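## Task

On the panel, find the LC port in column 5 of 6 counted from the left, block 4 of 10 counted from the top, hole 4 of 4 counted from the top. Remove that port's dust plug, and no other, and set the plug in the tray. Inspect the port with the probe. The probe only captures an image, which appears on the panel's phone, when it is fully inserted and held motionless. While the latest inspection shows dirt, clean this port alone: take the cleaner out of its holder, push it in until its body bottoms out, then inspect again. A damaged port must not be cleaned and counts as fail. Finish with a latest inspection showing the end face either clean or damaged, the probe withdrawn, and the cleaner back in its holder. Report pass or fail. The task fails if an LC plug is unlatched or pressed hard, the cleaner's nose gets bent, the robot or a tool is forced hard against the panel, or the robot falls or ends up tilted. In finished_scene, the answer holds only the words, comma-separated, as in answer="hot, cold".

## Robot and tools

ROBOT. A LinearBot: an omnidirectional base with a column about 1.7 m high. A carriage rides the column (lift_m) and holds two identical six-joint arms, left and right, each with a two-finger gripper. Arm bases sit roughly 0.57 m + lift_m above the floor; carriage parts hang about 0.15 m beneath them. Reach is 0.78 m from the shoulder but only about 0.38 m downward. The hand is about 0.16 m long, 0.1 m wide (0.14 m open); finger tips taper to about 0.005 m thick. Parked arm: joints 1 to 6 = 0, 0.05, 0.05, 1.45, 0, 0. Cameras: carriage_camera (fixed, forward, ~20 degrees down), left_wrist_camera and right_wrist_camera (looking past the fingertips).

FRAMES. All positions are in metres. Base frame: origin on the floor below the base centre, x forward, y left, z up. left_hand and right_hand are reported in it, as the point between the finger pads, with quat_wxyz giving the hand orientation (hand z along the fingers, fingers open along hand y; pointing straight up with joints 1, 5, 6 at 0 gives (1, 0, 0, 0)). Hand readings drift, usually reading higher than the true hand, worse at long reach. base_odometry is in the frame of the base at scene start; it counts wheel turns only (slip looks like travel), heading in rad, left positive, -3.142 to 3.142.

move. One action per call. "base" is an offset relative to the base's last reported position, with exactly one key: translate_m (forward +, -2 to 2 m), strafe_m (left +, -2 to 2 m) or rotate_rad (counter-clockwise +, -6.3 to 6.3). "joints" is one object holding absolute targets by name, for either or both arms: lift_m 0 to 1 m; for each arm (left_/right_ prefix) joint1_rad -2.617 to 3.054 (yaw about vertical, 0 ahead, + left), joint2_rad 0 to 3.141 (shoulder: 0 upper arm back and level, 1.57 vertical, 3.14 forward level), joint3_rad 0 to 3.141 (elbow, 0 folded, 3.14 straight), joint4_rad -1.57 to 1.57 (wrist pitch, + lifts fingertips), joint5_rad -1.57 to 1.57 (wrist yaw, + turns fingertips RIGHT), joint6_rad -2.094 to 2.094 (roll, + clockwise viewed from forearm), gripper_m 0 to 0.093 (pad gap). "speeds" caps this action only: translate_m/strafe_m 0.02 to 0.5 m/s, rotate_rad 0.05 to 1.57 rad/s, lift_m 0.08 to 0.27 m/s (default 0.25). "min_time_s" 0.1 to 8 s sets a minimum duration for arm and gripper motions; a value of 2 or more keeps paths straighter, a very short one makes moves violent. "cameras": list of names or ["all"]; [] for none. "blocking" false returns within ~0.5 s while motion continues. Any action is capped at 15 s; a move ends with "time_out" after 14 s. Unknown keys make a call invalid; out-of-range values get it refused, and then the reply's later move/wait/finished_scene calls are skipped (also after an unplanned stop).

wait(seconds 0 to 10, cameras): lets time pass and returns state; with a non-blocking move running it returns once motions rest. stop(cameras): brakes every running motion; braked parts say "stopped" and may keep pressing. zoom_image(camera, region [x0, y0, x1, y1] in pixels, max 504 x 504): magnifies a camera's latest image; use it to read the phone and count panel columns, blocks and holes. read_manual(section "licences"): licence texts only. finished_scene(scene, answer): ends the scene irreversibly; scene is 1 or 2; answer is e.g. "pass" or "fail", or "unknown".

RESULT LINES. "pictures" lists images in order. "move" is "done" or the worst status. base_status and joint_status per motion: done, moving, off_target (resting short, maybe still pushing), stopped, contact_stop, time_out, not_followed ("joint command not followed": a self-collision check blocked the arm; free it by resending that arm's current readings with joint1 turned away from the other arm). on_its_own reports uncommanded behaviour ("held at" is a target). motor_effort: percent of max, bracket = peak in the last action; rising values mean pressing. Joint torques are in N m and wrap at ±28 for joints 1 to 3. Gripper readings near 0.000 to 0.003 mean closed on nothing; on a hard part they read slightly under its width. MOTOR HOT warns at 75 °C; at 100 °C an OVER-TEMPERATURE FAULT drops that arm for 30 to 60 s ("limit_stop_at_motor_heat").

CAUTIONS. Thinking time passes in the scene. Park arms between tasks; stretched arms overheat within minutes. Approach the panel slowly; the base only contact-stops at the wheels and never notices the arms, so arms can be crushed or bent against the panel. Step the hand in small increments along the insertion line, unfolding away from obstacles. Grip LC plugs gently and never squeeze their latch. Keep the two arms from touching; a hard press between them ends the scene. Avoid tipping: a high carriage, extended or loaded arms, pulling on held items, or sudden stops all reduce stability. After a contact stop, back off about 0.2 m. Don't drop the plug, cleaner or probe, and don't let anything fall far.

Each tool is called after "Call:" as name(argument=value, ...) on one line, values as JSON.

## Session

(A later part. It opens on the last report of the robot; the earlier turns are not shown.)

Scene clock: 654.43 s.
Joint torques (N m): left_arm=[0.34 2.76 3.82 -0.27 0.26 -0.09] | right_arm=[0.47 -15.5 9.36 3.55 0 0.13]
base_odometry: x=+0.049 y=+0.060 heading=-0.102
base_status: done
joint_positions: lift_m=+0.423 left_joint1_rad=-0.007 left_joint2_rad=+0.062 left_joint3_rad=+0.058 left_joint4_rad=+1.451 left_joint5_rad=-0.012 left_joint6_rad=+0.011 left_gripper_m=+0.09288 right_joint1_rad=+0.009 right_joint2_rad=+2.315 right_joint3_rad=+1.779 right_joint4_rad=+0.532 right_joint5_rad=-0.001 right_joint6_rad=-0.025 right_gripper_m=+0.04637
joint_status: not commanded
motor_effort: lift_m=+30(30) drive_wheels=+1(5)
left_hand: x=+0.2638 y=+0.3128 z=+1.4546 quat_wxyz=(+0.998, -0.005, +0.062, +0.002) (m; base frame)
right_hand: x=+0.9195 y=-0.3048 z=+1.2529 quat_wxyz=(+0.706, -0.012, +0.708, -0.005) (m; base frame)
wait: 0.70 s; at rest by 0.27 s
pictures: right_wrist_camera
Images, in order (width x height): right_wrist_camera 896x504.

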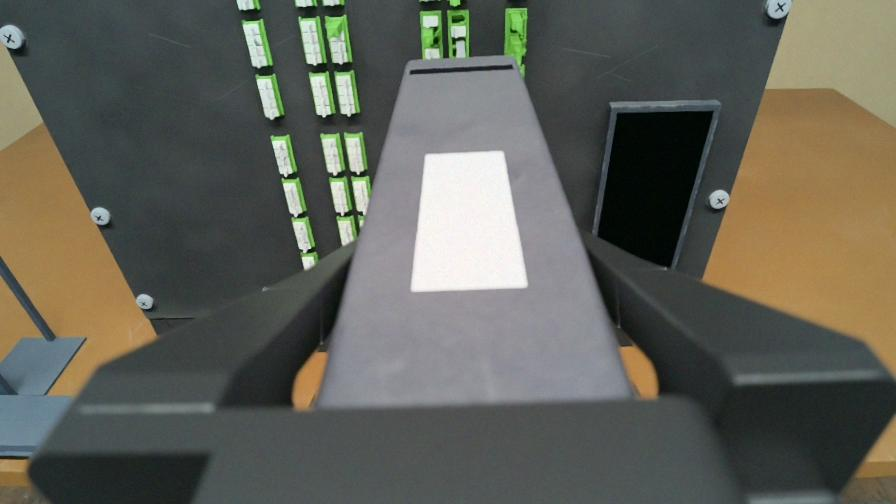

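Call:
move(joints={"right_joint2_rad":2.3350,"right_joint4_rad":0.616,"right_joint5_rad":-0.0165})

Call:
move(joints={"right_joint2_rad":2.297,"right_joint4_rad":0.600,"right_joint5_rad":0.0068})

Call:
wait(seconds=0.7, cameras=["right_wrist_camera"])

Call:
zoom_image(camera="right_wrist_camera", region=[440, 10, 480, 60])

Scene clock: 655.53 s.
Joint torques (N m): left_arm=[0.35 2.76 3.82 -0.26 0.26 -0.09] | right_arm=[0.49 -12.89 9.32 3.67 -0.19 0.14]
move: off_target
base_odometry: x=+0.049 y=+0.060 heading=-0.102
base_status: not commanded
joint_positions: lift_m=+0.423 left_joint1_rad=-0.007 left_joint2_rad=+0.062 left_joint3_rad=+0.058 left_joint4_rad=+1.451 left_joint5_rad=-0.012 left_joint6_rad=+0.011 left_gripper_m=+0.09288 right_joint1_rad=+0.009 right_joint2_rad=+2.325 right_joint3_rad=+1.779 right_joint4_rad=+0.538 right_joint5_rad=-0.007 right_joint6_rad=-0.025 right_gripper_m=+0.04637
joint_status: right_joint4_rad off_target (ended at +0.538, target +0.616); the others done
motor_effort: lift_m=+30(30) drive_wheels=+1(1)
left_hand: x=+0.2638 y=+0.3128 z=+1.4546 quat_wxyz=(+0.998, -0.005, +0.062, +0.002) (m; base frame)
right_hand: x=+0.9207 y=-0.3036 z=+1.2474 quat_wxyz=(+0.704, -0.015, +0.710, -0.003) (m; base frame)
pictures: none

Scene clock: 656.03 s.
Joint torques (N m): left_arm=[0.35 2.76 3.82 -0.26 0.26 -0.09] | right_arm=[0.39 -16.44 9.31 3.48 0 0.14]
move: off_target
base_odometry: x=+0.049 y=+0.060 heading=-0.102
base_status: not commanded
joint_positions: lift_m=+0.423 left_joint1_rad=-0.007 left_joint2_rad=+0.062 left_joint3_rad=+0.058 left_joint4_rad=+1.451 left_joint5_rad=-0.012 left_joint6_rad=+0.011 left_gripper_m=+0.09288 right_joint1_rad=+0.009 right_joint2_rad=+2.325 right_joint3_rad=+1.779 right_joint4_rad=+0.538 right_joint5_rad=-0.002 right_joint6_rad=-0.025 right_gripper_m=+0.04637
joint_status: right_joint4_rad off_target (ended at +0.538, target +0.600); the others done
motor_effort: lift_m=+29(30) drive_wheels=+1(1)
left_hand: x=+0.2638 y=+0.3128 z=+1.4546 quat_wxyz=(+0.998, -0.005, +0.062, +0.002) (m; base frame)
right_hand: x=+0.9207 y=-0.3046 z=+1.2474 quat_wxyz=(+0.704, -0.013, +0.710, -0.005) (m; base frame)
pictures: none

Scene clock: 656.73 s.
Joint torques (N m): left_arm=[0.35 2.77 3.81 -0.26 0.26 -0.09] | right_arm=[0.4 -16.46 9.32 3.5 0 0.13]
base_odometry: x=+0.049 y=+0.060 heading=-0.102
base_status: not commanded
joint_positions: lift_m=+0.423 left_joint1_rad=-0.007 left_joint2_rad=+0.062 left_joint3_rad=+0.058 left_joint4_rad=+1.451 left_joint5_rad=-0.012 left_joint6_rad=+0.011 left_gripper_m=+0.09288 right_joint1_rad=+0.009 right_joint2_rad=+2.325 right_joint3_rad=+1.779 right_joint4_rad=+0.538 right_joint5_rad=-0.002 right_joint6_rad=-0.025 right_gripper_m=+0.04637
joint_status: right_joint4_rad off_target (ended at +0.538, target +0.600); the others done
motor_effort: lift_m=+30(30) drive_wheels=+1(1)
left_hand: x=+0.2638 y=+0.3128 z=+1.4546 quat_wxyz=(+0.998, -0.005, +0.062, +0.002) (m; base frame)
right_hand: x=+0.9207 y=-0.3046 z=+1.2474 quat_wxyz=(+0.704, -0.013, +0.710, -0.005) (m; base frame)
wait: 0.70 s; at rest by 0.27 s
pictures: right_wrist_camera
Images, in order (width x height): right_wrist_camera 896x504.

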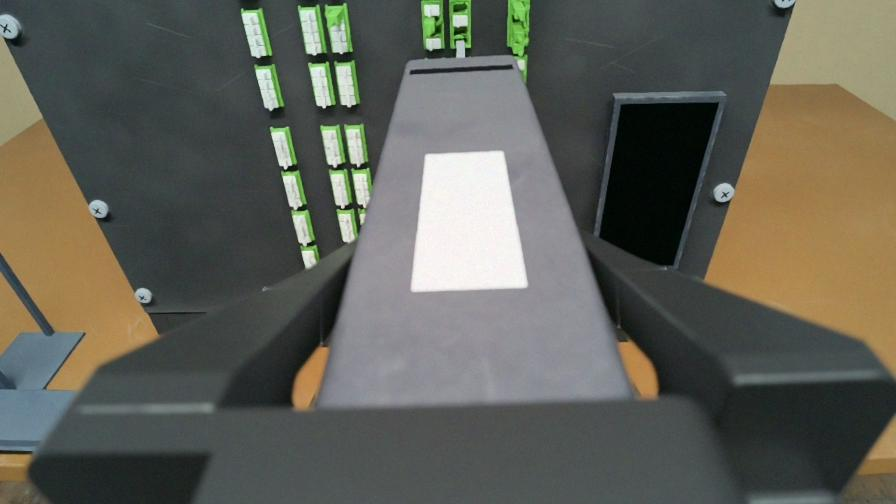

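Scaled by 10.080 from the camera's 896x504 image, which has a finer 1280x720 frame.

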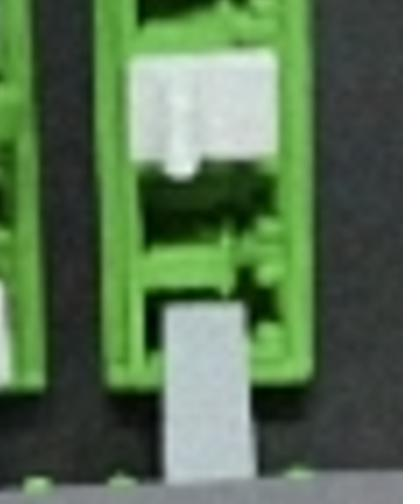

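Call:
move(joints={"right_joint4_rad":0.6200,"right_joint5_rad":-0.020})

Call:
move(joints={"right_joint4_rad":0.604,"right_joint5_rad":0.0035})

Call:
move(base={"translate_m":0.0015}, speeds={"translate_m":0.02})

Call:
wait(seconds=0.7, cameras=["right_wrist_camera"])

Call:
zoom_image(camera="right_wrist_camera", region=[440, 10, 480, 60])

Scene clock: 657.70 s.
Joint torques (N m): left_arm=[0.35 2.76 3.82 -0.26 0.26 -0.09] | right_arm=[0.42 -16.44 9.29 3.66 -0.22 0.15]
move: off_target
base_odometry: x=+0.049 y=+0.060 heading=-0.102
base_status: not commanded
joint_positions: lift_m=+0.423 left_joint1_rad=-0.007 left_joint2_rad=+0.062 left_joint3_rad=+0.058 left_joint4_rad=+1.451 left_joint5_rad=-0.012 left_joint6_rad=+0.011 left_gripper_m=+0.09288 right_joint1_rad=+0.009 right_joint2_rad=+2.325 right_joint3_rad=+1.779 right_joint4_rad=+0.540 right_joint5_rad=-0.011 right_joint6_rad=-0.025 right_gripper_m=+0.04637
joint_status: right_joint4_rad off_target (ended at +0.540, target +0.620); the others done
motor_effort: lift_m=+29(30) drive_wheels=+1(1)
left_hand: x=+0.2638 y=+0.3128 z=+1.4546 quat_wxyz=(+0.998, -0.005, +0.062, +0.002) (m; base frame)
right_hand: x=+0.9207 y=-0.3030 z=+1.2481 quat_wxyz=(+0.705, -0.016, +0.709, -0.002) (m; base frame)
pictures: none

Scene clock: 658.10 s.
Joint torques (N m): left_arm=[0.35 2.76 3.82 -0.26 0.26 -0.09] | right_arm=[0.42 -16.46 9.33 3.49 -0.01 0.14]
move: off_target
base_odometry: x=+0.049 y=+0.060 heading=-0.102
base_status: not commanded
joint_positions: lift_m=+0.423 left_joint1_rad=-0.007 left_joint2_rad=+0.062 left_joint3_rad=+0.058 left_joint4_rad=+1.451 left_joint5_rad=-0.012 left_joint6_rad=+0.011 left_gripper_m=+0.09288 right_joint1_rad=+0.009 right_joint2_rad=+2.325 right_joint3_rad=+1.779 right_joint4_rad=+0.540 right_joint5_rad=-0.005 right_joint6_rad=-0.025 right_gripper_m=+0.04637
joint_status: right_joint4_rad off_target (ended at +0.540, target +0.604); the others done
motor_effort: lift_m=+29(30) drive_wheels=+1(1)
left_hand: x=+0.2638 y=+0.3128 z=+1.4546 quat_wxyz=(+0.998, -0.005, +0.062, +0.002) (m; base frame)
right_hand: x=+0.9207 y=-0.3040 z=+1.2481 quat_wxyz=(+0.705, -0.014, +0.709, -0.004) (m; base frame)
pictures: none

Scene clock: 658.63 s.
Joint torques (N m): left_arm=[0.35 2.84 3.89 -0.26 0.26 -0.09] | right_arm=[0.42 -16.44 9.36 3.51 -0.04 0.15]
move: done
base_odometry: x=+0.051 y=+0.060 heading=-0.103
base_status: done
joint_positions: lift_m=+0.423 left_joint1_rad=-0.007 left_joint2_rad=+0.061 left_joint3_rad=+0.056 left_joint4_rad=+1.450 left_joint5_rad=-0.012 left_joint6_rad=+0.011 left_gripper_m=+0.09288 right_joint1_rad=+0.009 right_joint2_rad=+2.325 right_joint3_rad=+1.779 right_joint4_rad=+0.540 right_joint5_rad=-0.005 right_joint6_rad=-0.025 right_gripper_m=+0.04637
joint_status: not commanded
motor_effort: lift_m=+29(30) drive_wheels=+4(6)
left_hand: x=+0.2641 y=+0.3128 z=+1.4543 quat_wxyz=(+0.998, -0.005, +0.063, +0.002) (m; base frame)
right_hand: x=+0.9207 y=-0.3041 z=+1.2480 quat_wxyz=(+0.705, -0.014, +0.709, -0.004) (m; base frame)
pictures: none

Scene clock: 659.33 s.
Joint torques (N m): left_arm=[0.34 2.85 3.89 -0.25 0.26 -0.09] | right_arm=[0.4 -16.47 9.36 3.51 -0.01 0.14]
base_odometry: x=+0.051 y=+0.060 heading=-0.103
base_status: done
joint_positions: lift_m=+0.423 left_joint1_rad=-0.007 left_joint2_rad=+0.061 left_joint3_rad=+0.056 left_joint4_rad=+1.450 left_joint5_rad=-0.012 left_joint6_rad=+0.011 left_gripper_m=+0.09288 right_joint1_rad=+0.009 right_joint2_rad=+2.325 right_joint3_rad=+1.779 right_joint4_rad=+0.540 right_joint5_rad=-0.005 right_joint6_rad=-0.025 right_gripper_m=+0.04637
joint_status: not commanded
motor_effort: lift_m=+30(30) drive_wheels=+4(6)
left_hand: x=+0.2641 y=+0.3128 z=+1.4543 quat_wxyz=(+0.998, -0.005, +0.063, +0.002) (m; base frame)
right_hand: x=+0.9207 y=-0.3041 z=+1.2480 quat_wxyz=(+0.705, -0.014, +0.709, -0.004) (m; base frame)
wait: 0.70 s; at rest by 0.27 s
pictures: right_wrist_camera
Images, in order (width x height): right_wrist_camera 896x504.

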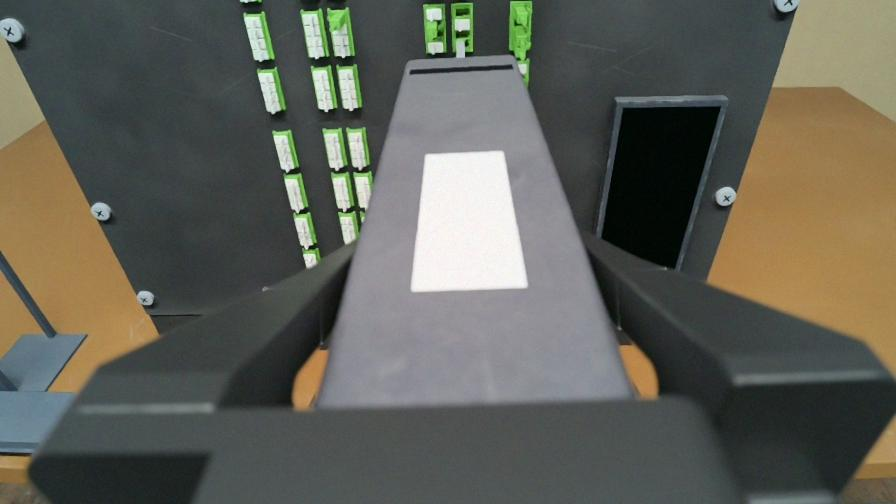

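Scaled by 10.080 from the camera's 896x504 image, which has a finer 1280x720 frame.

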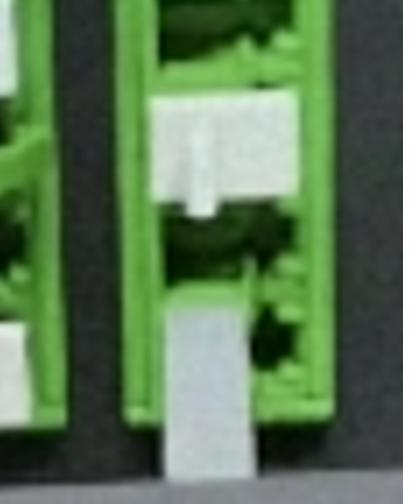

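Call:
move(joints={"right_joint4_rad":0.5945})

Call:
move(joints={"right_joint4_rad":0.602})

Call:
wait(seconds=0.7, cameras=["right_wrist_camera"])

Call:
zoom_image(camera="right_wrist_camera", region=[440, 10, 480, 60])

Scene clock: 660.33 s.
Joint torques (N m): left_arm=[0.35 2.85 3.89 -0.25 0.26 -0.09] | right_arm=[0.4 -16.44 9.33 3.4 -0.01 0.14]
move: off_target
base_odometry: x=+0.051 y=+0.060 heading=-0.103
base_status: not commanded
joint_positions: lift_m=+0.423 left_joint1_rad=-0.007 left_joint2_rad=+0.061 left_joint3_rad=+0.056 left_joint4_rad=+1.450 left_joint5_rad=-0.012 left_joint6_rad=+0.011 left_gripper_m=+0.09288 right_joint1_rad=+0.009 right_joint2_rad=+2.325 right_joint3_rad=+1.779 right_joint4_rad=+0.540 right_joint5_rad=-0.005 right_joint6_rad=-0.025 right_gripper_m=+0.04637
joint_status: right_joint4_rad off_target (ended at +0.540, target +0.595)
motor_effort: lift_m=+30(30) drive_wheels=+4(4)
left_hand: x=+0.2641 y=+0.3128 z=+1.4543 quat_wxyz=(+0.998, -0.005, +0.063, +0.002) (m; base frame)
right_hand: x=+0.9207 y=-0.3041 z=+1.2480 quat_wxyz=(+0.705, -0.014, +0.709, -0.004) (m; base frame)
pictures: none

Scene clock: 660.67 s.
Joint torques (N m): left_arm=[0.35 2.85 3.89 -0.25 0.26 -0.09] | right_arm=[0.43 -16.4 9.39 3.49 0 0.13]
move: off_target
base_odometry: x=+0.051 y=+0.060 heading=-0.103
base_status: not commanded
joint_positions: lift_m=+0.423 left_joint1_rad=-0.007 left_joint2_rad=+0.061 left_joint3_rad=+0.056 left_joint4_rad=+1.450 left_joint5_rad=-0.012 left_joint6_rad=+0.011 left_gripper_m=+0.09288 right_joint1_rad=+0.009 right_joint2_rad=+2.325 right_joint3_rad=+1.779 right_joint4_rad=+0.540 right_joint5_rad=-0.005 right_joint6_rad=-0.025 right_gripper_m=+0.04637
joint_status: right_joint4_rad off_target (ended at +0.540, target +0.602)
motor_effort: lift_m=+30(30) drive_wheels=+4(4)
left_hand: x=+0.2641 y=+0.3128 z=+1.4543 quat_wxyz=(+0.998, -0.005, +0.063, +0.002) (m; base frame)
right_hand: x=+0.9207 y=-0.3041 z=+1.2480 quat_wxyz=(+0.705, -0.014, +0.709, -0.004) (m; base frame)
pictures: none

Scene clock: 661.37 s.
Joint torques (N m): left_arm=[0.34 2.85 3.89 -0.25 0.26 -0.09] | right_arm=[0.35 -16.43 9.29 3.47 -0.01 0.11]
base_odometry: x=+0.051 y=+0.060 heading=-0.103
base_status: not commanded
joint_positions: lift_m=+0.423 left_joint1_rad=-0.007 left_joint2_rad=+0.061 left_joint3_rad=+0.056 left_joint4_rad=+1.450 left_joint5_rad=-0.012 left_joint6_rad=+0.011 left_gripper_m=+0.09288 right_joint1_rad=+0.009 right_joint2_rad=+2.325 right_joint3_rad=+1.779 right_joint4_rad=+0.540 right_joint5_rad=-0.005 right_joint6_rad=-0.025 right_gripper_m=+0.04637
joint_status: right_joint4_rad off_target (ended at +0.540, target +0.602)
motor_effort: lift_m=+30(30) drive_wheels=+4(4)
left_hand: x=+0.2641 y=+0.3128 z=+1.4543 quat_wxyz=(+0.998, -0.005, +0.063, +0.002) (m; base frame)
right_hand: x=+0.9207 y=-0.3041 z=+1.2480 quat_wxyz=(+0.705, -0.014, +0.709, -0.004) (m; base frame)
wait: 0.70 s; at rest by 0.27 s
pictures: right_wrist_camera
Images, in order (width x height): right_wrist_camera 896x504.

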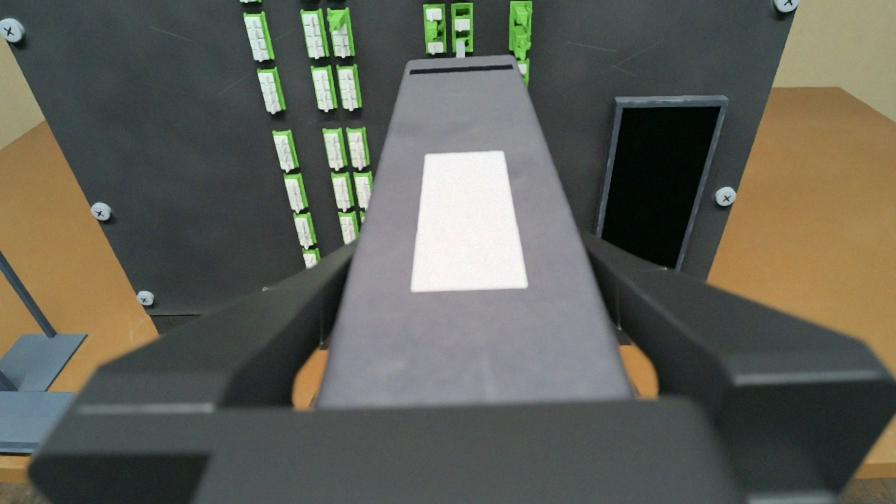

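Scaled by 10.080 from the camera's 896x504 image, which has a finer 1280x720 frame.

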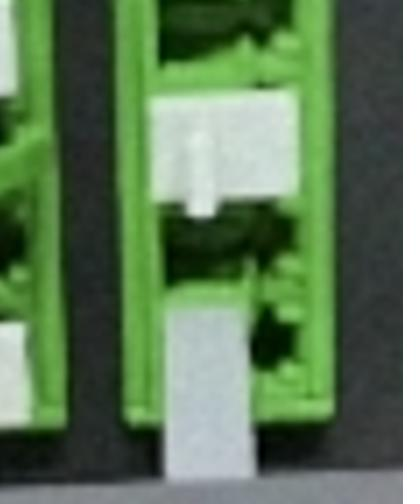

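Call:
move(joints={"right_joint4_rad":0.588})

Call:
wait(seconds=0.5, cameras=["right_wrist_camera"])

Call:
zoom_image(camera="right_wrist_camera", region=[440, 10, 480, 60])

Call:
move(joints={"right_joint4_rad":0.582})

Call:
wait(seconds=0.5, cameras=["right_wrist_camera"])

Call:
zoom_image(camera="right_wrist_camera", region=[440, 10, 480, 60])

Scene clock: 662.23 s.
Joint torques (N m): left_arm=[0.35 2.85 3.89 -0.25 0.26 -0.09] | right_arm=[0.35 -16.36 9.31 3.3 0.01 0.11]
move: off_target
base_odometry: x=+0.051 y=+0.060 heading=-0.103
base_status: not commanded
joint_positions: lift_m=+0.423 left_joint1_rad=-0.007 left_joint2_rad=+0.061 left_joint3_rad=+0.056 left_joint4_rad=+1.450 left_joint5_rad=-0.012 left_joint6_rad=+0.011 left_gripper_m=+0.09288 right_joint1_rad=+0.009 right_joint2_rad=+2.325 right_joint3_rad=+1.779 right_joint4_rad=+0.539 right_joint5_rad=-0.005 right_joint6_rad=-0.025 right_gripper_m=+0.04637
joint_status: right_joint4_rad off_target (ended at +0.540, target +0.588)
motor_effort: lift_m=+30(30) drive_wheels=+4(4)
left_hand: x=+0.2641 y=+0.3128 z=+1.4543 quat_wxyz=(+0.998, -0.005, +0.063, +0.002) (m; base frame)
right_hand: x=+0.9207 y=-0.3041 z=+1.2478 quat_wxyz=(+0.705, -0.014, +0.710, -0.004) (m; base frame)
pictures: none

Scene clock: 662.73 s.
Joint torques (N m): left_arm=[0.35 2.86 3.89 -0.25 0.26 -0.09] | right_arm=[0.42 -16.49 9.29 3.32 -0.01 0.14]
base_odometry: x=+0.051 y=+0.060 heading=-0.103
base_status: not commanded
joint_positions: lift_m=+0.423 left_joint1_rad=-0.007 left_joint2_rad=+0.061 left_joint3_rad=+0.056 left_joint4_rad=+1.450 left_joint5_rad=-0.012 left_joint6_rad=+0.011 left_gripper_m=+0.09288 right_joint1_rad=+0.009 right_joint2_rad=+2.325 right_joint3_rad=+1.779 right_joint4_rad=+0.539 right_joint5_rad=-0.005 right_joint6_rad=-0.025 right_gripper_m=+0.04637
joint_status: right_joint4_rad off_target (ended at +0.540, target +0.588)
motor_effort: lift_m=+29(30) drive_wheels=+4(4)
left_hand: x=+0.2641 y=+0.3128 z=+1.4543 quat_wxyz=(+0.998, -0.005, +0.063, +0.002) (m; base frame)
right_hand: x=+0.9207 y=-0.3041 z=+1.2478 quat_wxyz=(+0.705, -0.014, +0.710, -0.004) (m; base frame)
wait: 0.50 s; at rest by 0.27 s
pictures: right_wrist_camera
Images, in order (width x height): right_wrist_camera 896x504.

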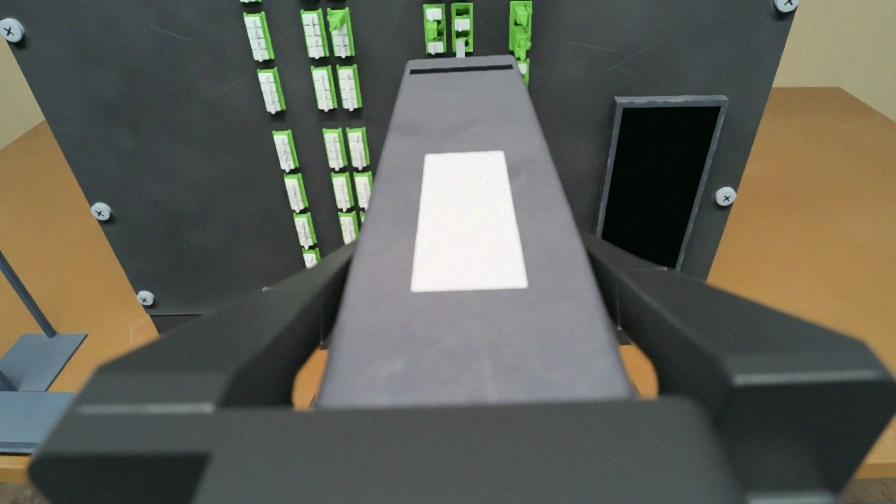

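Scaled by 10.080 from the camera's 896x504 image, which has a finer 1280x720 frame.

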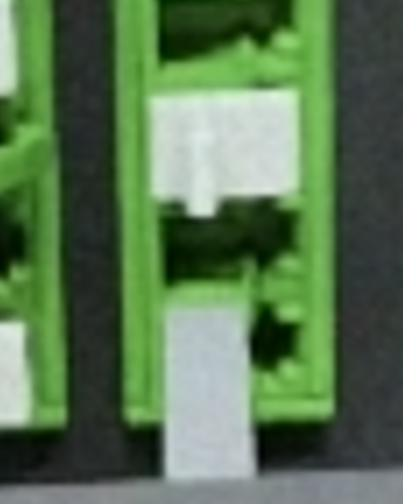

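Scene clock: 663.07 s.
Joint torques (N m): left_arm=[0.34 2.86 3.89 -0.25 0.26 -0.09] | right_arm=[0.39 -16.43 9.33 3.25 0 0.11]
move: off_target
base_odometry: x=+0.051 y=+0.060 heading=-0.103
base_status: not commanded
joint_positions: lift_m=+0.423 left_joint1_rad=-0.007 left_joint2_rad=+0.061 left_joint3_rad=+0.056 left_joint4_rad=+1.450 left_joint5_rad=-0.012 left_joint6_rad=+0.011 left_gripper_m=+0.09288 right_joint1_rad=+0.009 right_joint2_rad=+2.325 right_joint3_rad=+1.779 right_joint4_rad=+0.539 right_joint5_rad=-0.005 right_joint6_rad=-0.025 right_gripper_m=+0.04637
joint_status: right_joint4_rad off_target (ended at +0.539, target +0.582)
motor_effort: lift_m=+30(30) drive_wheels=+4(4)
left_hand: x=+0.2641 y=+0.3128 z=+1.4543 quat_wxyz=(+0.998, -0.005, +0.063, +0.002) (m; base frame)
right_hand: x=+0.9207 y=-0.3041 z=+1.2477 quat_wxyz=(+0.704, -0.014, +0.710, -0.004) (m; base frame)
pictures: none

Scene clock: 663.57 s.
Joint torques (N m): left_arm=[0.35 2.85 3.89 -0.25 0.26 -0.09] | right_arm=[0.43 -16.46 9.35 3.25 0.02 0.15]
base_odometry: x=+0.051 y=+0.060 heading=-0.103
base_status: not commanded
joint_positions: lift_m=+0.423 left_joint1_rad=-0.007 left_joint2_rad=+0.061 left_joint3_rad=+0.056 left_joint4_rad=+1.450 left_joint5_rad=-0.012 left_joint6_rad=+0.011 left_gripper_m=+0.09288 right_joint1_rad=+0.009 right_joint2_rad=+2.325 right_joint3_rad=+1.779 right_joint4_rad=+0.539 right_joint5_rad=-0.005 right_joint6_rad=-0.025 right_gripper_m=+0.04637
joint_status: right_joint4_rad off_target (ended at +0.539, target +0.582)
motor_effort: lift_m=+30(30) drive_wheels=+4(4)
left_hand: x=+0.2641 y=+0.3128 z=+1.4543 quat_wxyz=(+0.998, -0.005, +0.063, +0.002) (m; base frame)
right_hand: x=+0.9207 y=-0.3041 z=+1.2477 quat_wxyz=(+0.704, -0.014, +0.710, -0.004) (m; base frame)
wait: 0.50 s; at rest by 0.27 s
pictures: right_wrist_camera
Images, in order (width x height): right_wrist_camera 896x504.

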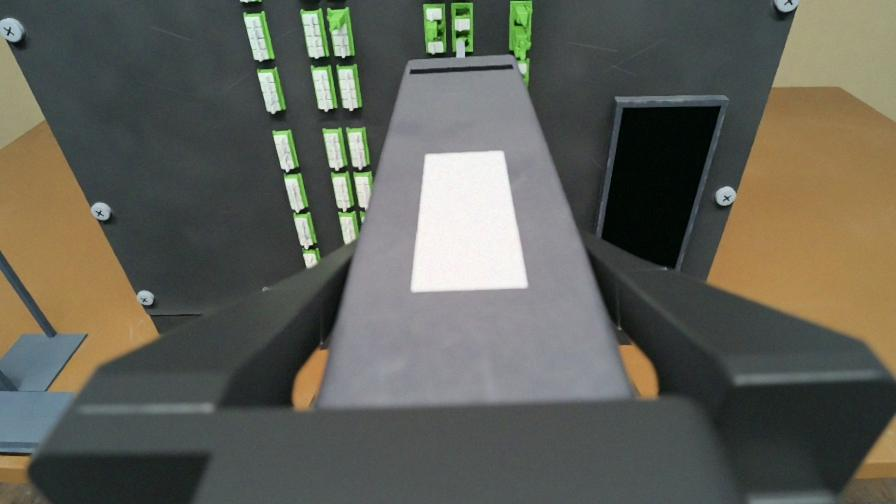

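Scaled by 10.080 from the camera's 896x504 image, which has a finer 1280x720 frame.

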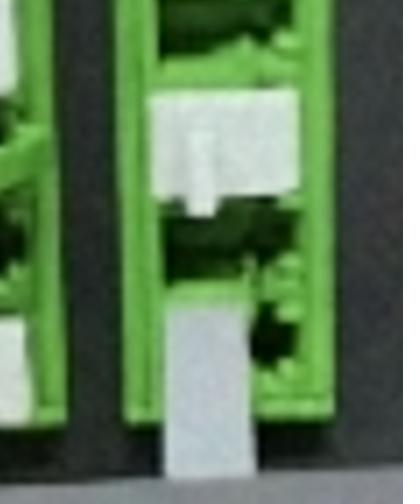

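Call:
move(joints={"right_joint4_rad":0.6015})

Call:
move(base={"translate_m":-0.002}, speeds={"translate_m":0.02})

Call:
wait(seconds=0.7, cameras=["right_wrist_camera"])

Call:
zoom_image(camera="right_wrist_camera", region=[440, 10, 480, 60])

Scene clock: 664.47 s.
Joint torques (N m): left_arm=[0.35 2.85 3.88 -0.26 0.26 -0.09] | right_arm=[0.46 -16.51 9.36 3.48 0.02 0.15]
move: off_target
base_odometry: x=+0.051 y=+0.060 heading=-0.103
base_status: not commanded
joint_positions: lift_m=+0.423 left_joint1_rad=-0.007 left_joint2_rad=+0.061 left_joint3_rad=+0.056 left_joint4_rad=+1.450 left_joint5_rad=-0.012 left_joint6_rad=+0.011 left_gripper_m=+0.09288 right_joint1_rad=+0.009 right_joint2_rad=+2.325 right_joint3_rad=+1.779 right_joint4_rad=+0.539 right_joint5_rad=-0.005 right_joint6_rad=-0.025 right_gripper_m=+0.04637
joint_status: right_joint4_rad off_target (ended at +0.539, target +0.602)
motor_effort: lift_m=+30(30) drive_wheels=+4(4)
left_hand: x=+0.2641 y=+0.3128 z=+1.4543 quat_wxyz=(+0.998, -0.005, +0.063, +0.002) (m; base frame)
right_hand: x=+0.9207 y=-0.3041 z=+1.2477 quat_wxyz=(+0.704, -0.014, +0.710, -0.004) (m; base frame)
pictures: none

Scene clock: 665.13 s.
Joint torques (N m): left_arm=[0.34 2.84 3.89 -0.25 0.26 -0.09] | right_arm=[0.44 -16.62 9.32 3.57 0 0.13]
move: done
base_odometry: x=+0.049 y=+0.060 heading=-0.103
base_status: done
joint_positions: lift_m=+0.423 left_joint1_rad=-0.007 left_joint2_rad=+0.061 left_joint3_rad=+0.056 left_joint4_rad=+1.451 left_joint5_rad=-0.012 left_joint6_rad=+0.011 left_gripper_m=+0.09288 right_joint1_rad=+0.009 right_joint2_rad=+2.325 right_joint3_rad=+1.779 right_joint4_rad=+0.534 right_joint5_rad=-0.004 right_joint6_rad=-0.025 right_gripper_m=+0.04637
joint_status: not commanded
motor_effort: lift_m=+29(30) drive_wheels=+1(4)
left_hand: x=+0.2639 y=+0.3128 z=+1.4543 quat_wxyz=(+0.998, -0.005, +0.062, +0.002) (m; base frame)
right_hand: x=+0.9207 y=-0.3042 z=+1.2464 quat_wxyz=(+0.703, -0.014, +0.711, -0.004) (m; base frame)
pictures: none

Scene clock: 665.83 s.
Joint torques (N m): left_arm=[0.34 2.85 3.9 -0.26 0.26 -0.09] | right_arm=[0.49 -16.44 9.33 3.57 0 0.13]
base_odometry: x=+0.049 y=+0.060 heading=-0.103
base_status: done
joint_positions: lift_m=+0.423 left_joint1_rad=-0.007 left_joint2_rad=+0.061 left_joint3_rad=+0.056 left_joint4_rad=+1.451 left_joint5_rad=-0.012 left_joint6_rad=+0.011 left_gripper_m=+0.09288 right_joint1_rad=+0.009 right_joint2_rad=+2.325 right_joint3_rad=+1.779 right_joint4_rad=+0.534 right_joint5_rad=-0.004 right_joint6_rad=-0.025 right_gripper_m=+0.04637
joint_status: not commanded
motor_effort: lift_m=+30(30) drive_wheels=+1(4)
left_hand: x=+0.2639 y=+0.3128 z=+1.4543 quat_wxyz=(+0.998, -0.005, +0.062, +0.002) (m; base frame)
right_hand: x=+0.9207 y=-0.3042 z=+1.2463 quat_wxyz=(+0.703, -0.014, +0.712, -0.004) (m; base frame)
wait: 0.70 s; at rest by 0.27 s
pictures: right_wrist_camera
Images, in order (width x height): right_wrist_camera 896x504.

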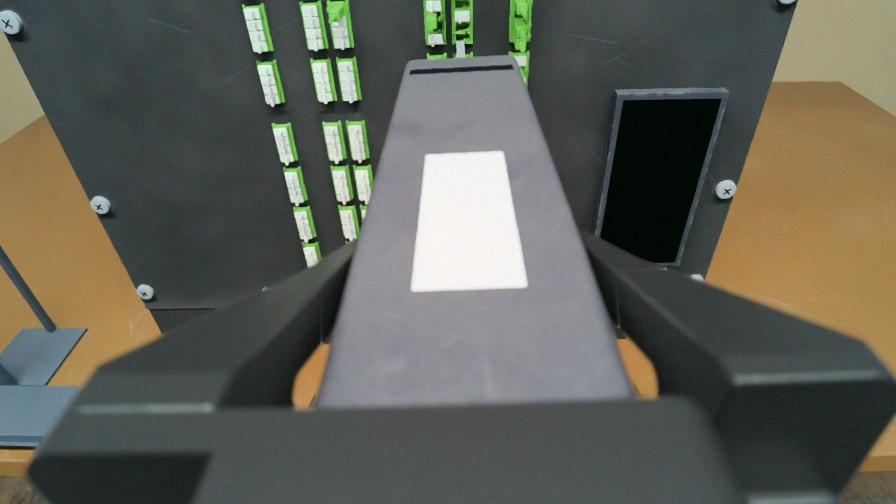

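Scaled by 10.080 from the camera's 896x504 image, which has a finer 1280x720 frame.

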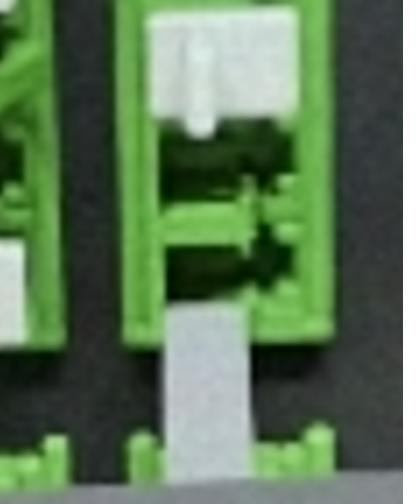

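Call:
move(joints={"right_joint4_rad":0.6195})

Call:
move(joints={"right_joint4_rad":0.612})

Call:
wait(seconds=0.7, cameras=["right_wrist_camera"])

Call:
zoom_image(camera="right_wrist_camera", region=[440, 10, 480, 60])

Scene clock: 668.30 s.
Joint torques (N m): left_arm=[0.34 2.85 3.89 -0.26 0.26 -0.09] | right_arm=[0.4 -16.4 9.37 3.69 0.01 0.15]
move: off_target
base_odometry: x=+0.049 y=+0.060 heading=-0.103
base_status: not commanded
joint_positions: lift_m=+0.423 left_joint1_rad=-0.007 left_joint2_rad=+0.061 left_joint3_rad=+0.056 left_joint4_rad=+1.451 left_joint5_rad=-0.012 left_joint6_rad=+0.011 left_gripper_m=+0.09288 right_joint1_rad=+0.009 right_joint2_rad=+2.325 right_joint3_rad=+1.779 right_joint4_rad=+0.540 right_joint5_rad=-0.004 right_joint6_rad=-0.025 right_gripper_m=+0.04637
joint_status: right_joint4_rad off_target (ended at +0.540, target +0.620)
motor_effort: lift_m=+29(30) drive_wheels=+1(1)
left_hand: x=+0.2639 y=+0.3128 z=+1.4543 quat_wxyz=(+0.998, -0.005, +0.062, +0.002) (m; base frame)
right_hand: x=+0.9207 y=-0.3042 z=+1.2479 quat_wxyz=(+0.705, -0.014, +0.709, -0.004) (m; base frame)
pictures: none

Scene clock: 668.63 s.
Joint torques (N m): left_arm=[0.35 2.86 3.89 -0.26 0.26 -0.09] | right_arm=[0.4 -16.42 9.33 3.61 0 0.14]
move: off_target
base_odometry: x=+0.049 y=+0.060 heading=-0.103
base_status: not commanded
joint_positions: lift_m=+0.423 left_joint1_rad=-0.007 left_joint2_rad=+0.061 left_joint3_rad=+0.056 left_joint4_rad=+1.451 left_joint5_rad=-0.012 left_joint6_rad=+0.011 left_gripper_m=+0.09288 right_joint1_rad=+0.009 right_joint2_rad=+2.325 right_joint3_rad=+1.779 right_joint4_rad=+0.540 right_joint5_rad=-0.004 right_joint6_rad=-0.025 right_gripper_m=+0.04637
joint_status: right_joint4_rad off_target (ended at +0.540, target +0.612)
motor_effort: lift_m=+29(30) drive_wheels=+1(1)
left_hand: x=+0.2639 y=+0.3128 z=+1.4543 quat_wxyz=(+0.998, -0.005, +0.062, +0.002) (m; base frame)
right_hand: x=+0.9207 y=-0.3042 z=+1.2479 quat_wxyz=(+0.705, -0.014, +0.709, -0.004) (m; base frame)
pictures: none

Scene clock: 669.33 s.
Joint torques (N m): left_arm=[0.35 2.86 3.89 -0.26 0.26 -0.09] | right_arm=[0.44 -16.51 9.33 3.6 -0.01 0.12]
base_odometry: x=+0.049 y=+0.060 heading=-0.103
base_status: not commanded
joint_positions: lift_m=+0.423 left_joint1_rad=-0.007 left_joint2_rad=+0.061 left_joint3_rad=+0.056 left_joint4_rad=+1.451 left_joint5_rad=-0.012 left_joint6_rad=+0.011 left_gripper_m=+0.09288 right_joint1_rad=+0.009 right_joint2_rad=+2.325 right_joint3_rad=+1.779 right_joint4_rad=+0.540 right_joint5_rad=-0.004 right_joint6_rad=-0.025 right_gripper_m=+0.04637
joint_status: right_joint4_rad off_target (ended at +0.540, target +0.612)
motor_effort: lift_m=+29(30) drive_wheels=+1(1)
left_hand: x=+0.2639 y=+0.3128 z=+1.4543 quat_wxyz=(+0.998, -0.005, +0.062, +0.002) (m; base frame)
right_hand: x=+0.9207 y=-0.3042 z=+1.2479 quat_wxyz=(+0.705, -0.014, +0.709, -0.004) (m; base frame)
wait: 0.70 s; at rest by 0.27 s
pictures: right_wrist_camera
Images, in order (width x height): right_wrist_camera 896x504.

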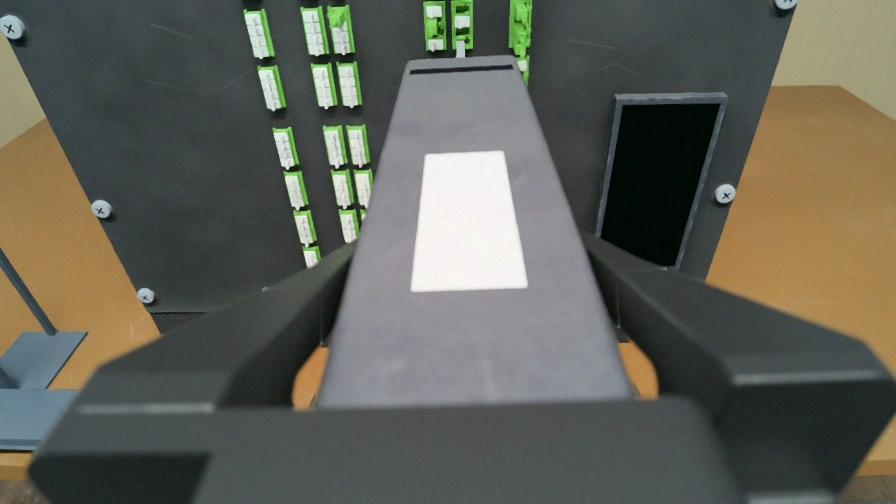

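Scaled by 10.080 from the camera's 896x504 image, which has a finer 1280x720 frame.

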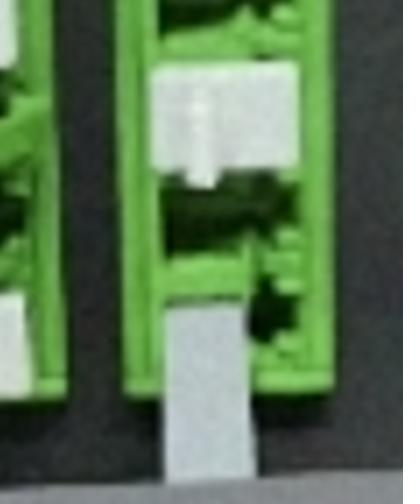

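Call:
move(base={"translate_m":0.0015}, speeds={"translate_m":0.02})

Call:
wait(seconds=0.7, cameras=["right_wrist_camera"])

Call:
zoom_image(camera="right_wrist_camera", region=[440, 10, 480, 60])

Scene clock: 674.57 s.
Joint torques (N m): left_arm=[0.34 2.85 3.89 -0.26 0.26 -0.09] | right_arm=[0.35 -16.21 9.28 3.55 -0.02 0.12]
move: done
base_odometry: x=+0.050 y=+0.060 heading=-0.103
base_status: done
joint_positions: lift_m=+0.423 left_joint1_rad=-0.007 left_joint2_rad=+0.061 left_joint3_rad=+0.056 left_joint4_rad=+1.451 left_joint5_rad=-0.012 left_joint6_rad=+0.011 left_gripper_m=+0.09288 right_joint1_rad=+0.009 right_joint2_rad=+2.325 right_joint3_rad=+1.779 right_joint4_rad=+0.543 right_joint5_rad=-0.004 right_joint6_rad=-0.025 right_gripper_m=+0.04637
joint_status: not commanded
motor_effort: lift_m=+30(30) drive_wheels=+2(6)
left_hand: x=+0.2639 y=+0.3128 z=+1.4543 quat_wxyz=(+0.998, -0.005, +0.062, +0.002) (m; base frame)
right_hand: x=+0.9207 y=-0.3042 z=+1.2486 quat_wxyz=(+0.706, -0.013, +0.708, -0.004) (m; base frame)
pictures: none

Scene clock: 675.27 s.
Joint torques (N m): left_arm=[0.35 2.86 3.89 -0.26 0.26 -0.09] | right_arm=[0.4 -16.43 9.36 3.55 0.01 0.14]
base_odometry: x=+0.050 y=+0.060 heading=-0.103
base_status: done
joint_positions: lift_m=+0.423 left_joint1_rad=-0.007 left_joint2_rad=+0.061 left_joint3_rad=+0.056 left_joint4_rad=+1.451 left_joint5_rad=-0.012 left_joint6_rad=+0.011 left_gripper_m=+0.09288 right_joint1_rad=+0.009 right_joint2_rad=+2.325 right_joint3_rad=+1.779 right_joint4_rad=+0.543 right_joint5_rad=-0.004 right_joint6_rad=-0.025 right_gripper_m=+0.04637
joint_status: not commanded
motor_effort: lift_m=+29(30) drive_wheels=+2(6)
left_hand: x=+0.2639 y=+0.3128 z=+1.4543 quat_wxyz=(+0.998, -0.005, +0.062, +0.002) (m; base frame)
right_hand: x=+0.9207 y=-0.3042 z=+1.2486 quat_wxyz=(+0.706, -0.013, +0.708, -0.004) (m; base frame)
wait: 0.70 s; at rest by 0.27 s
pictures: right_wrist_camera
Images, in order (width x height): right_wrist_camera 896x504.

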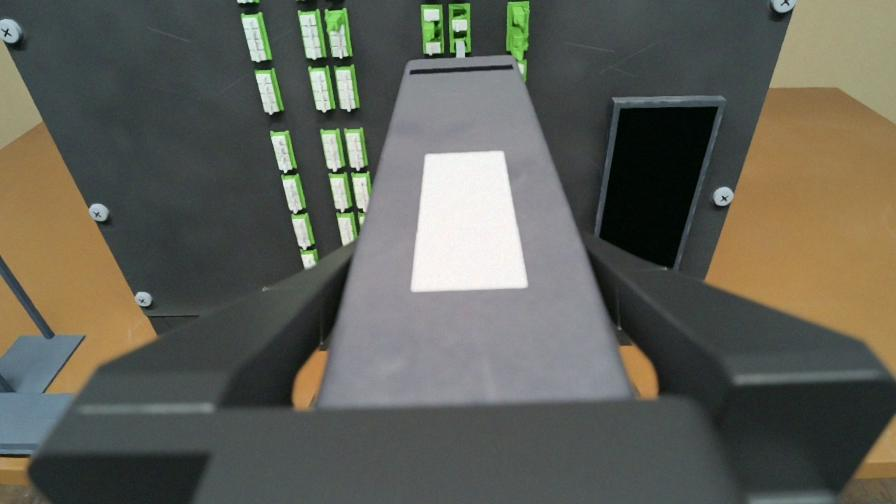

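Scaled by 10.080 from the camera's 896x504 image, which has a finer 1280x720 frame.

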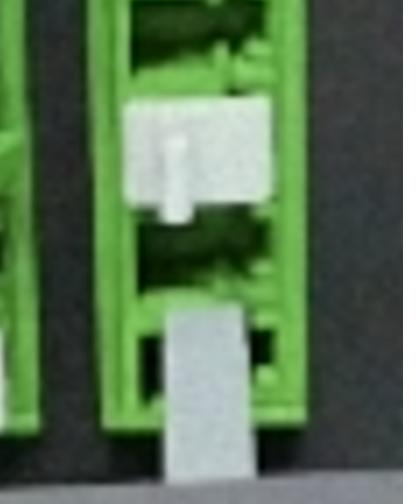

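Call:
move(joints={"right_joint4_rad":0.5965,"right_joint5_rad":-0.026})

Call:
move(joints={"right_joint4_rad":0.604,"right_joint5_rad":-0.0002})

Call:
wait(seconds=0.7, cameras=["right_wrist_camera"])

Call:
zoom_image(camera="right_wrist_camera", region=[440, 10, 480, 60])

Scene clock: 676.20 s.
Joint torques (N m): left_arm=[0.35 2.85 3.89 -0.26 0.26 -0.09] | right_arm=[0.43 -16.42 9.28 3.38 -0.27 0.12]
move: off_target
base_odometry: x=+0.050 y=+0.060 heading=-0.103
base_status: not commanded
joint_positions: lift_m=+0.423 left_joint1_rad=-0.007 left_joint2_rad=+0.061 left_joint3_rad=+0.056 left_joint4_rad=+1.451 left_joint5_rad=-0.012 left_joint6_rad=+0.011 left_gripper_m=+0.09288 right_joint1_rad=+0.009 right_joint2_rad=+2.325 right_joint3_rad=+1.779 right_joint4_rad=+0.542 right_joint5_rad=-0.011 right_joint6_rad=-0.025 right_gripper_m=+0.04637
joint_status: right_joint4_rad off_target (ended at +0.542, target +0.597); the others done
motor_effort: lift_m=+29(30) drive_wheels=+2(2)
left_hand: x=+0.2639 y=+0.3128 z=+1.4543 quat_wxyz=(+0.998, -0.005, +0.062, +0.002) (m; base frame)
right_hand: x=+0.9207 y=-0.3030 z=+1.2485 quat_wxyz=(+0.706, -0.016, +0.708, -0.002) (m; base frame)
pictures: none

Scene clock: 676.53 s.
Joint torques (N m): left_arm=[0.34 2.85 3.89 -0.26 0.26 -0.09] | right_arm=[0.4 -16.44 9.32 3.46 -0.01 0.12]
move: off_target
base_odometry: x=+0.050 y=+0.060 heading=-0.103
base_status: not commanded
joint_positions: lift_m=+0.423 left_joint1_rad=-0.007 left_joint2_rad=+0.061 left_joint3_rad=+0.056 left_joint4_rad=+1.451 left_joint5_rad=-0.012 left_joint6_rad=+0.011 left_gripper_m=+0.09288 right_joint1_rad=+0.009 right_joint2_rad=+2.325 right_joint3_rad=+1.779 right_joint4_rad=+0.542 right_joint5_rad=-0.009 right_joint6_rad=-0.025 right_gripper_m=+0.04637
joint_status: right_joint4_rad off_target (ended at +0.542, target +0.604); the others done
motor_effort: lift_m=+30(30) drive_wheels=+2(2)
left_hand: x=+0.2639 y=+0.3128 z=+1.4543 quat_wxyz=(+0.998, -0.005, +0.062, +0.002) (m; base frame)
right_hand: x=+0.9207 y=-0.3034 z=+1.2485 quat_wxyz=(+0.706, -0.015, +0.708, -0.003) (m; base frame)
pictures: none

Scene clock: 677.23 s.
Joint torques (N m): left_arm=[0.35 2.85 3.89 -0.26 0.26 -0.09] | right_arm=[0.39 -16.46 9.33 3.47 0 0.14]
base_odometry: x=+0.050 y=+0.060 heading=-0.103
base_status: not commanded
joint_positions: lift_m=+0.423 left_joint1_rad=-0.007 left_joint2_rad=+0.061 left_joint3_rad=+0.056 left_joint4_rad=+1.451 left_joint5_rad=-0.012 left_joint6_rad=+0.011 left_gripper_m=+0.09288 right_joint1_rad=+0.009 right_joint2_rad=+2.325 right_joint3_rad=+1.779 right_joint4_rad=+0.542 right_joint5_rad=-0.008 right_joint6_rad=-0.025 right_gripper_m=+0.04637
joint_status: right_joint4_rad off_target (ended at +0.542, target +0.604); the others done
motor_effort: lift_m=+29(30) drive_wheels=+2(2)
left_hand: x=+0.2639 y=+0.3128 z=+1.4543 quat_wxyz=(+0.998, -0.005, +0.062, +0.002) (m; base frame)
right_hand: x=+0.9207 y=-0.3035 z=+1.2485 quat_wxyz=(+0.706, -0.015, +0.708, -0.003) (m; base frame)
wait: 0.70 s; at rest by 0.27 s
pictures: right_wrist_camera
Images, in order (width x height): right_wrist_camera 896x504.

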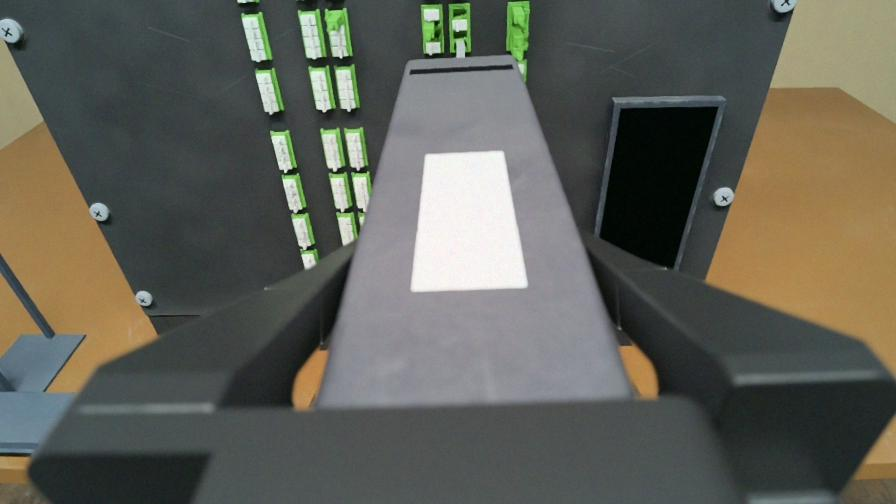

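Scaled by 10.080 from the camera's 896x504 image, which has a finer 1280x720 frame.

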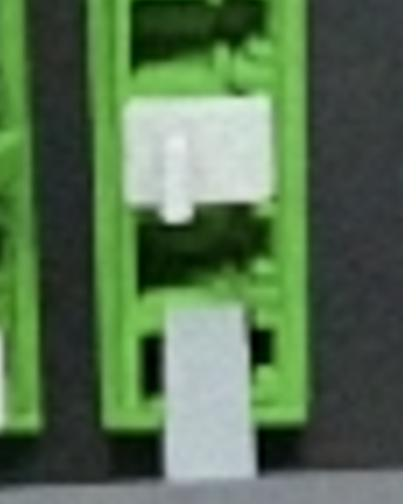

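Call:
move(base={"translate_m":-0.004}, speeds={"translate_m":0.02})

Call:
move(joints={"right_joint2_rad":2.3375,"right_joint3_rad":1.832,"right_joint4_rad":0.6155,"right_joint5_rad":-0.022})

Call:
move(joints={"right_joint5_rad":0.005})

Call:
wait(seconds=0.7, cameras=["right_wrist_camera"])

Call:
zoom_image(camera="right_wrist_camera", region=[440, 10, 480, 60])

Scene clock: 678.30 s.
Joint torques (N m): left_arm=[0.35 2.86 3.89 -0.26 0.26 -0.09] | right_arm=[0.43 -16.16 9.59 3.55 0 0.14]
move: done
base_odometry: x=+0.046 y=+0.060 heading=-0.103
base_status: done
joint_positions: lift_m=+0.423 left_joint1_rad=-0.007 left_joint2_rad=+0.061 left_joint3_rad=+0.056 left_joint4_rad=+1.451 left_joint5_rad=-0.012 left_joint6_rad=+0.011 left_gripper_m=+0.09288 right_joint1_rad=+0.009 right_joint2_rad=+2.325 right_joint3_rad=+1.779 right_joint4_rad=+0.537 right_joint5_rad=-0.008 right_joint6_rad=-0.025 right_gripper_m=+0.04637
joint_status: not commanded
motor_effort: lift_m=+30(30) drive_wheels=+1(6)
left_hand: x=+0.2639 y=+0.3128 z=+1.4543 quat_wxyz=(+0.998, -0.005, +0.062, +0.002) (m; base frame)
right_hand: x=+0.9207 y=-0.3035 z=+1.2471 quat_wxyz=(+0.704, -0.015, +0.710, -0.003) (m; base frame)
pictures: none

Scene clock: 678.83 s.
Joint torques (N m): left_arm=[0.34 2.85 3.89 -0.26 0.26 -0.09] | right_arm=[0.36 -12.7 11.49 3.67 -0.18 0.14]
move: off_target
base_odometry: x=+0.046 y=+0.060 heading=-0.103
base_status: not commanded
joint_positions: lift_m=+0.423 left_joint1_rad=-0.007 left_joint2_rad=+0.061 left_joint3_rad=+0.056 left_joint4_rad=+1.451 left_joint5_rad=-0.012 left_joint6_rad=+0.011 left_gripper_m=+0.09288 right_joint1_rad=+0.009 right_joint2_rad=+2.325 right_joint3_rad=+1.779 right_joint4_rad=+0.539 right_joint5_rad=-0.013 right_joint6_rad=-0.025 right_gripper_m=+0.04637
joint_status: right_joint4_rad off_target (ended at +0.539, target +0.616); the others done
motor_effort: lift_m=+29(30) drive_wheels=+1(1)
left_hand: x=+0.2639 y=+0.3128 z=+1.4543 quat_wxyz=(+0.998, -0.005, +0.062, +0.002) (m; base frame)
right_hand: x=+0.9207 y=-0.3026 z=+1.2478 quat_wxyz=(+0.705, -0.017, +0.709, -0.001) (m; base frame)
pictures: none

Scene clock: 679.17 s.
Joint torques (N m): left_arm=[0.34 2.86 3.89 -0.26 0.26 -0.09] | right_arm=[0.42 -12.66 11.45 3.66 0.02 0.13]
move: done
base_odometry: x=+0.046 y=+0.060 heading=-0.103
base_status: not commanded
joint_positions: lift_m=+0.423 left_joint1_rad=-0.007 left_joint2_rad=+0.061 left_joint3_rad=+0.056 left_joint4_rad=+1.451 left_joint5_rad=-0.012 left_joint6_rad=+0.011 left_gripper_m=+0.09288 right_joint1_rad=+0.009 right_joint2_rad=+2.325 right_joint3_rad=+1.779 right_joint4_rad=+0.539 right_joint5_rad=-0.005 right_joint6_rad=-0.025 right_gripper_m=+0.04637
joint_status: all done
motor_effort: lift_m=+30(30) drive_wheels=+1(1)
left_hand: x=+0.2639 y=+0.3128 z=+1.4543 quat_wxyz=(+0.998, -0.005, +0.062, +0.002) (m; base frame)
right_hand: x=+0.9207 y=-0.3041 z=+1.2478 quat_wxyz=(+0.705, -0.014, +0.710, -0.004) (m; base frame)
pictures: none

Scene clock: 679.87 s.
Joint torques (N m): left_arm=[0.35 2.86 3.89 -0.26 0.26 -0.09] | right_arm=[0.4 -12.66 11.52 3.65 0 0.14]
base_odometry: x=+0.046 y=+0.060 heading=-0.103
base_status: not commanded
joint_positions: lift_m=+0.423 left_joint1_rad=-0.007 left_joint2_rad=+0.061 left_joint3_rad=+0.056 left_joint4_rad=+1.451 left_joint5_rad=-0.012 left_joint6_rad=+0.011 left_gripper_m=+0.09288 right_joint1_rad=+0.009 right_joint2_rad=+2.325 right_joint3_rad=+1.779 right_joint4_rad=+0.539 right_joint5_rad=-0.003 right_joint6_rad=-0.025 right_gripper_m=+0.04637
joint_status: all done
motor_effort: lift_m=+30(30) drive_wheels=+1(1)
left_hand: x=+0.2639 y=+0.3128 z=+1.4543 quat_wxyz=(+0.998, -0.005, +0.062, +0.002) (m; base frame)
right_hand: x=+0.9207 y=-0.3044 z=+1.2478 quat_wxyz=(+0.705, -0.013, +0.710, -0.005) (m; base frame)
wait: 0.70 s; at rest by 0.27 s
pictures: right_wrist_camera
Images, in order (width x height): right_wrist_camera 896x504.

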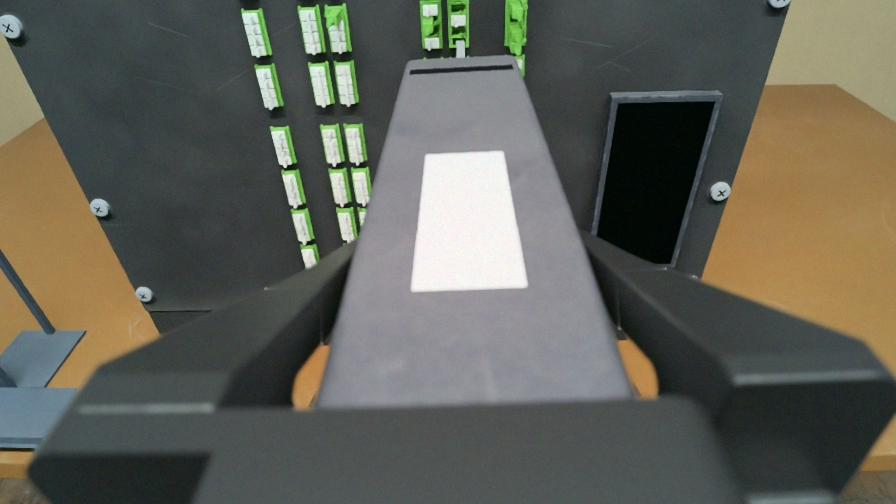

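Scaled by 10.080 from the camera's 896x504 image, which has a finer 1280x720 frame.

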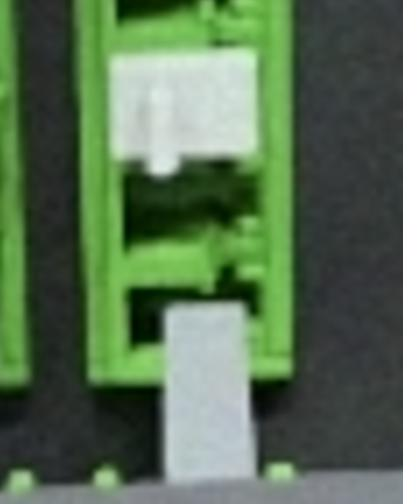

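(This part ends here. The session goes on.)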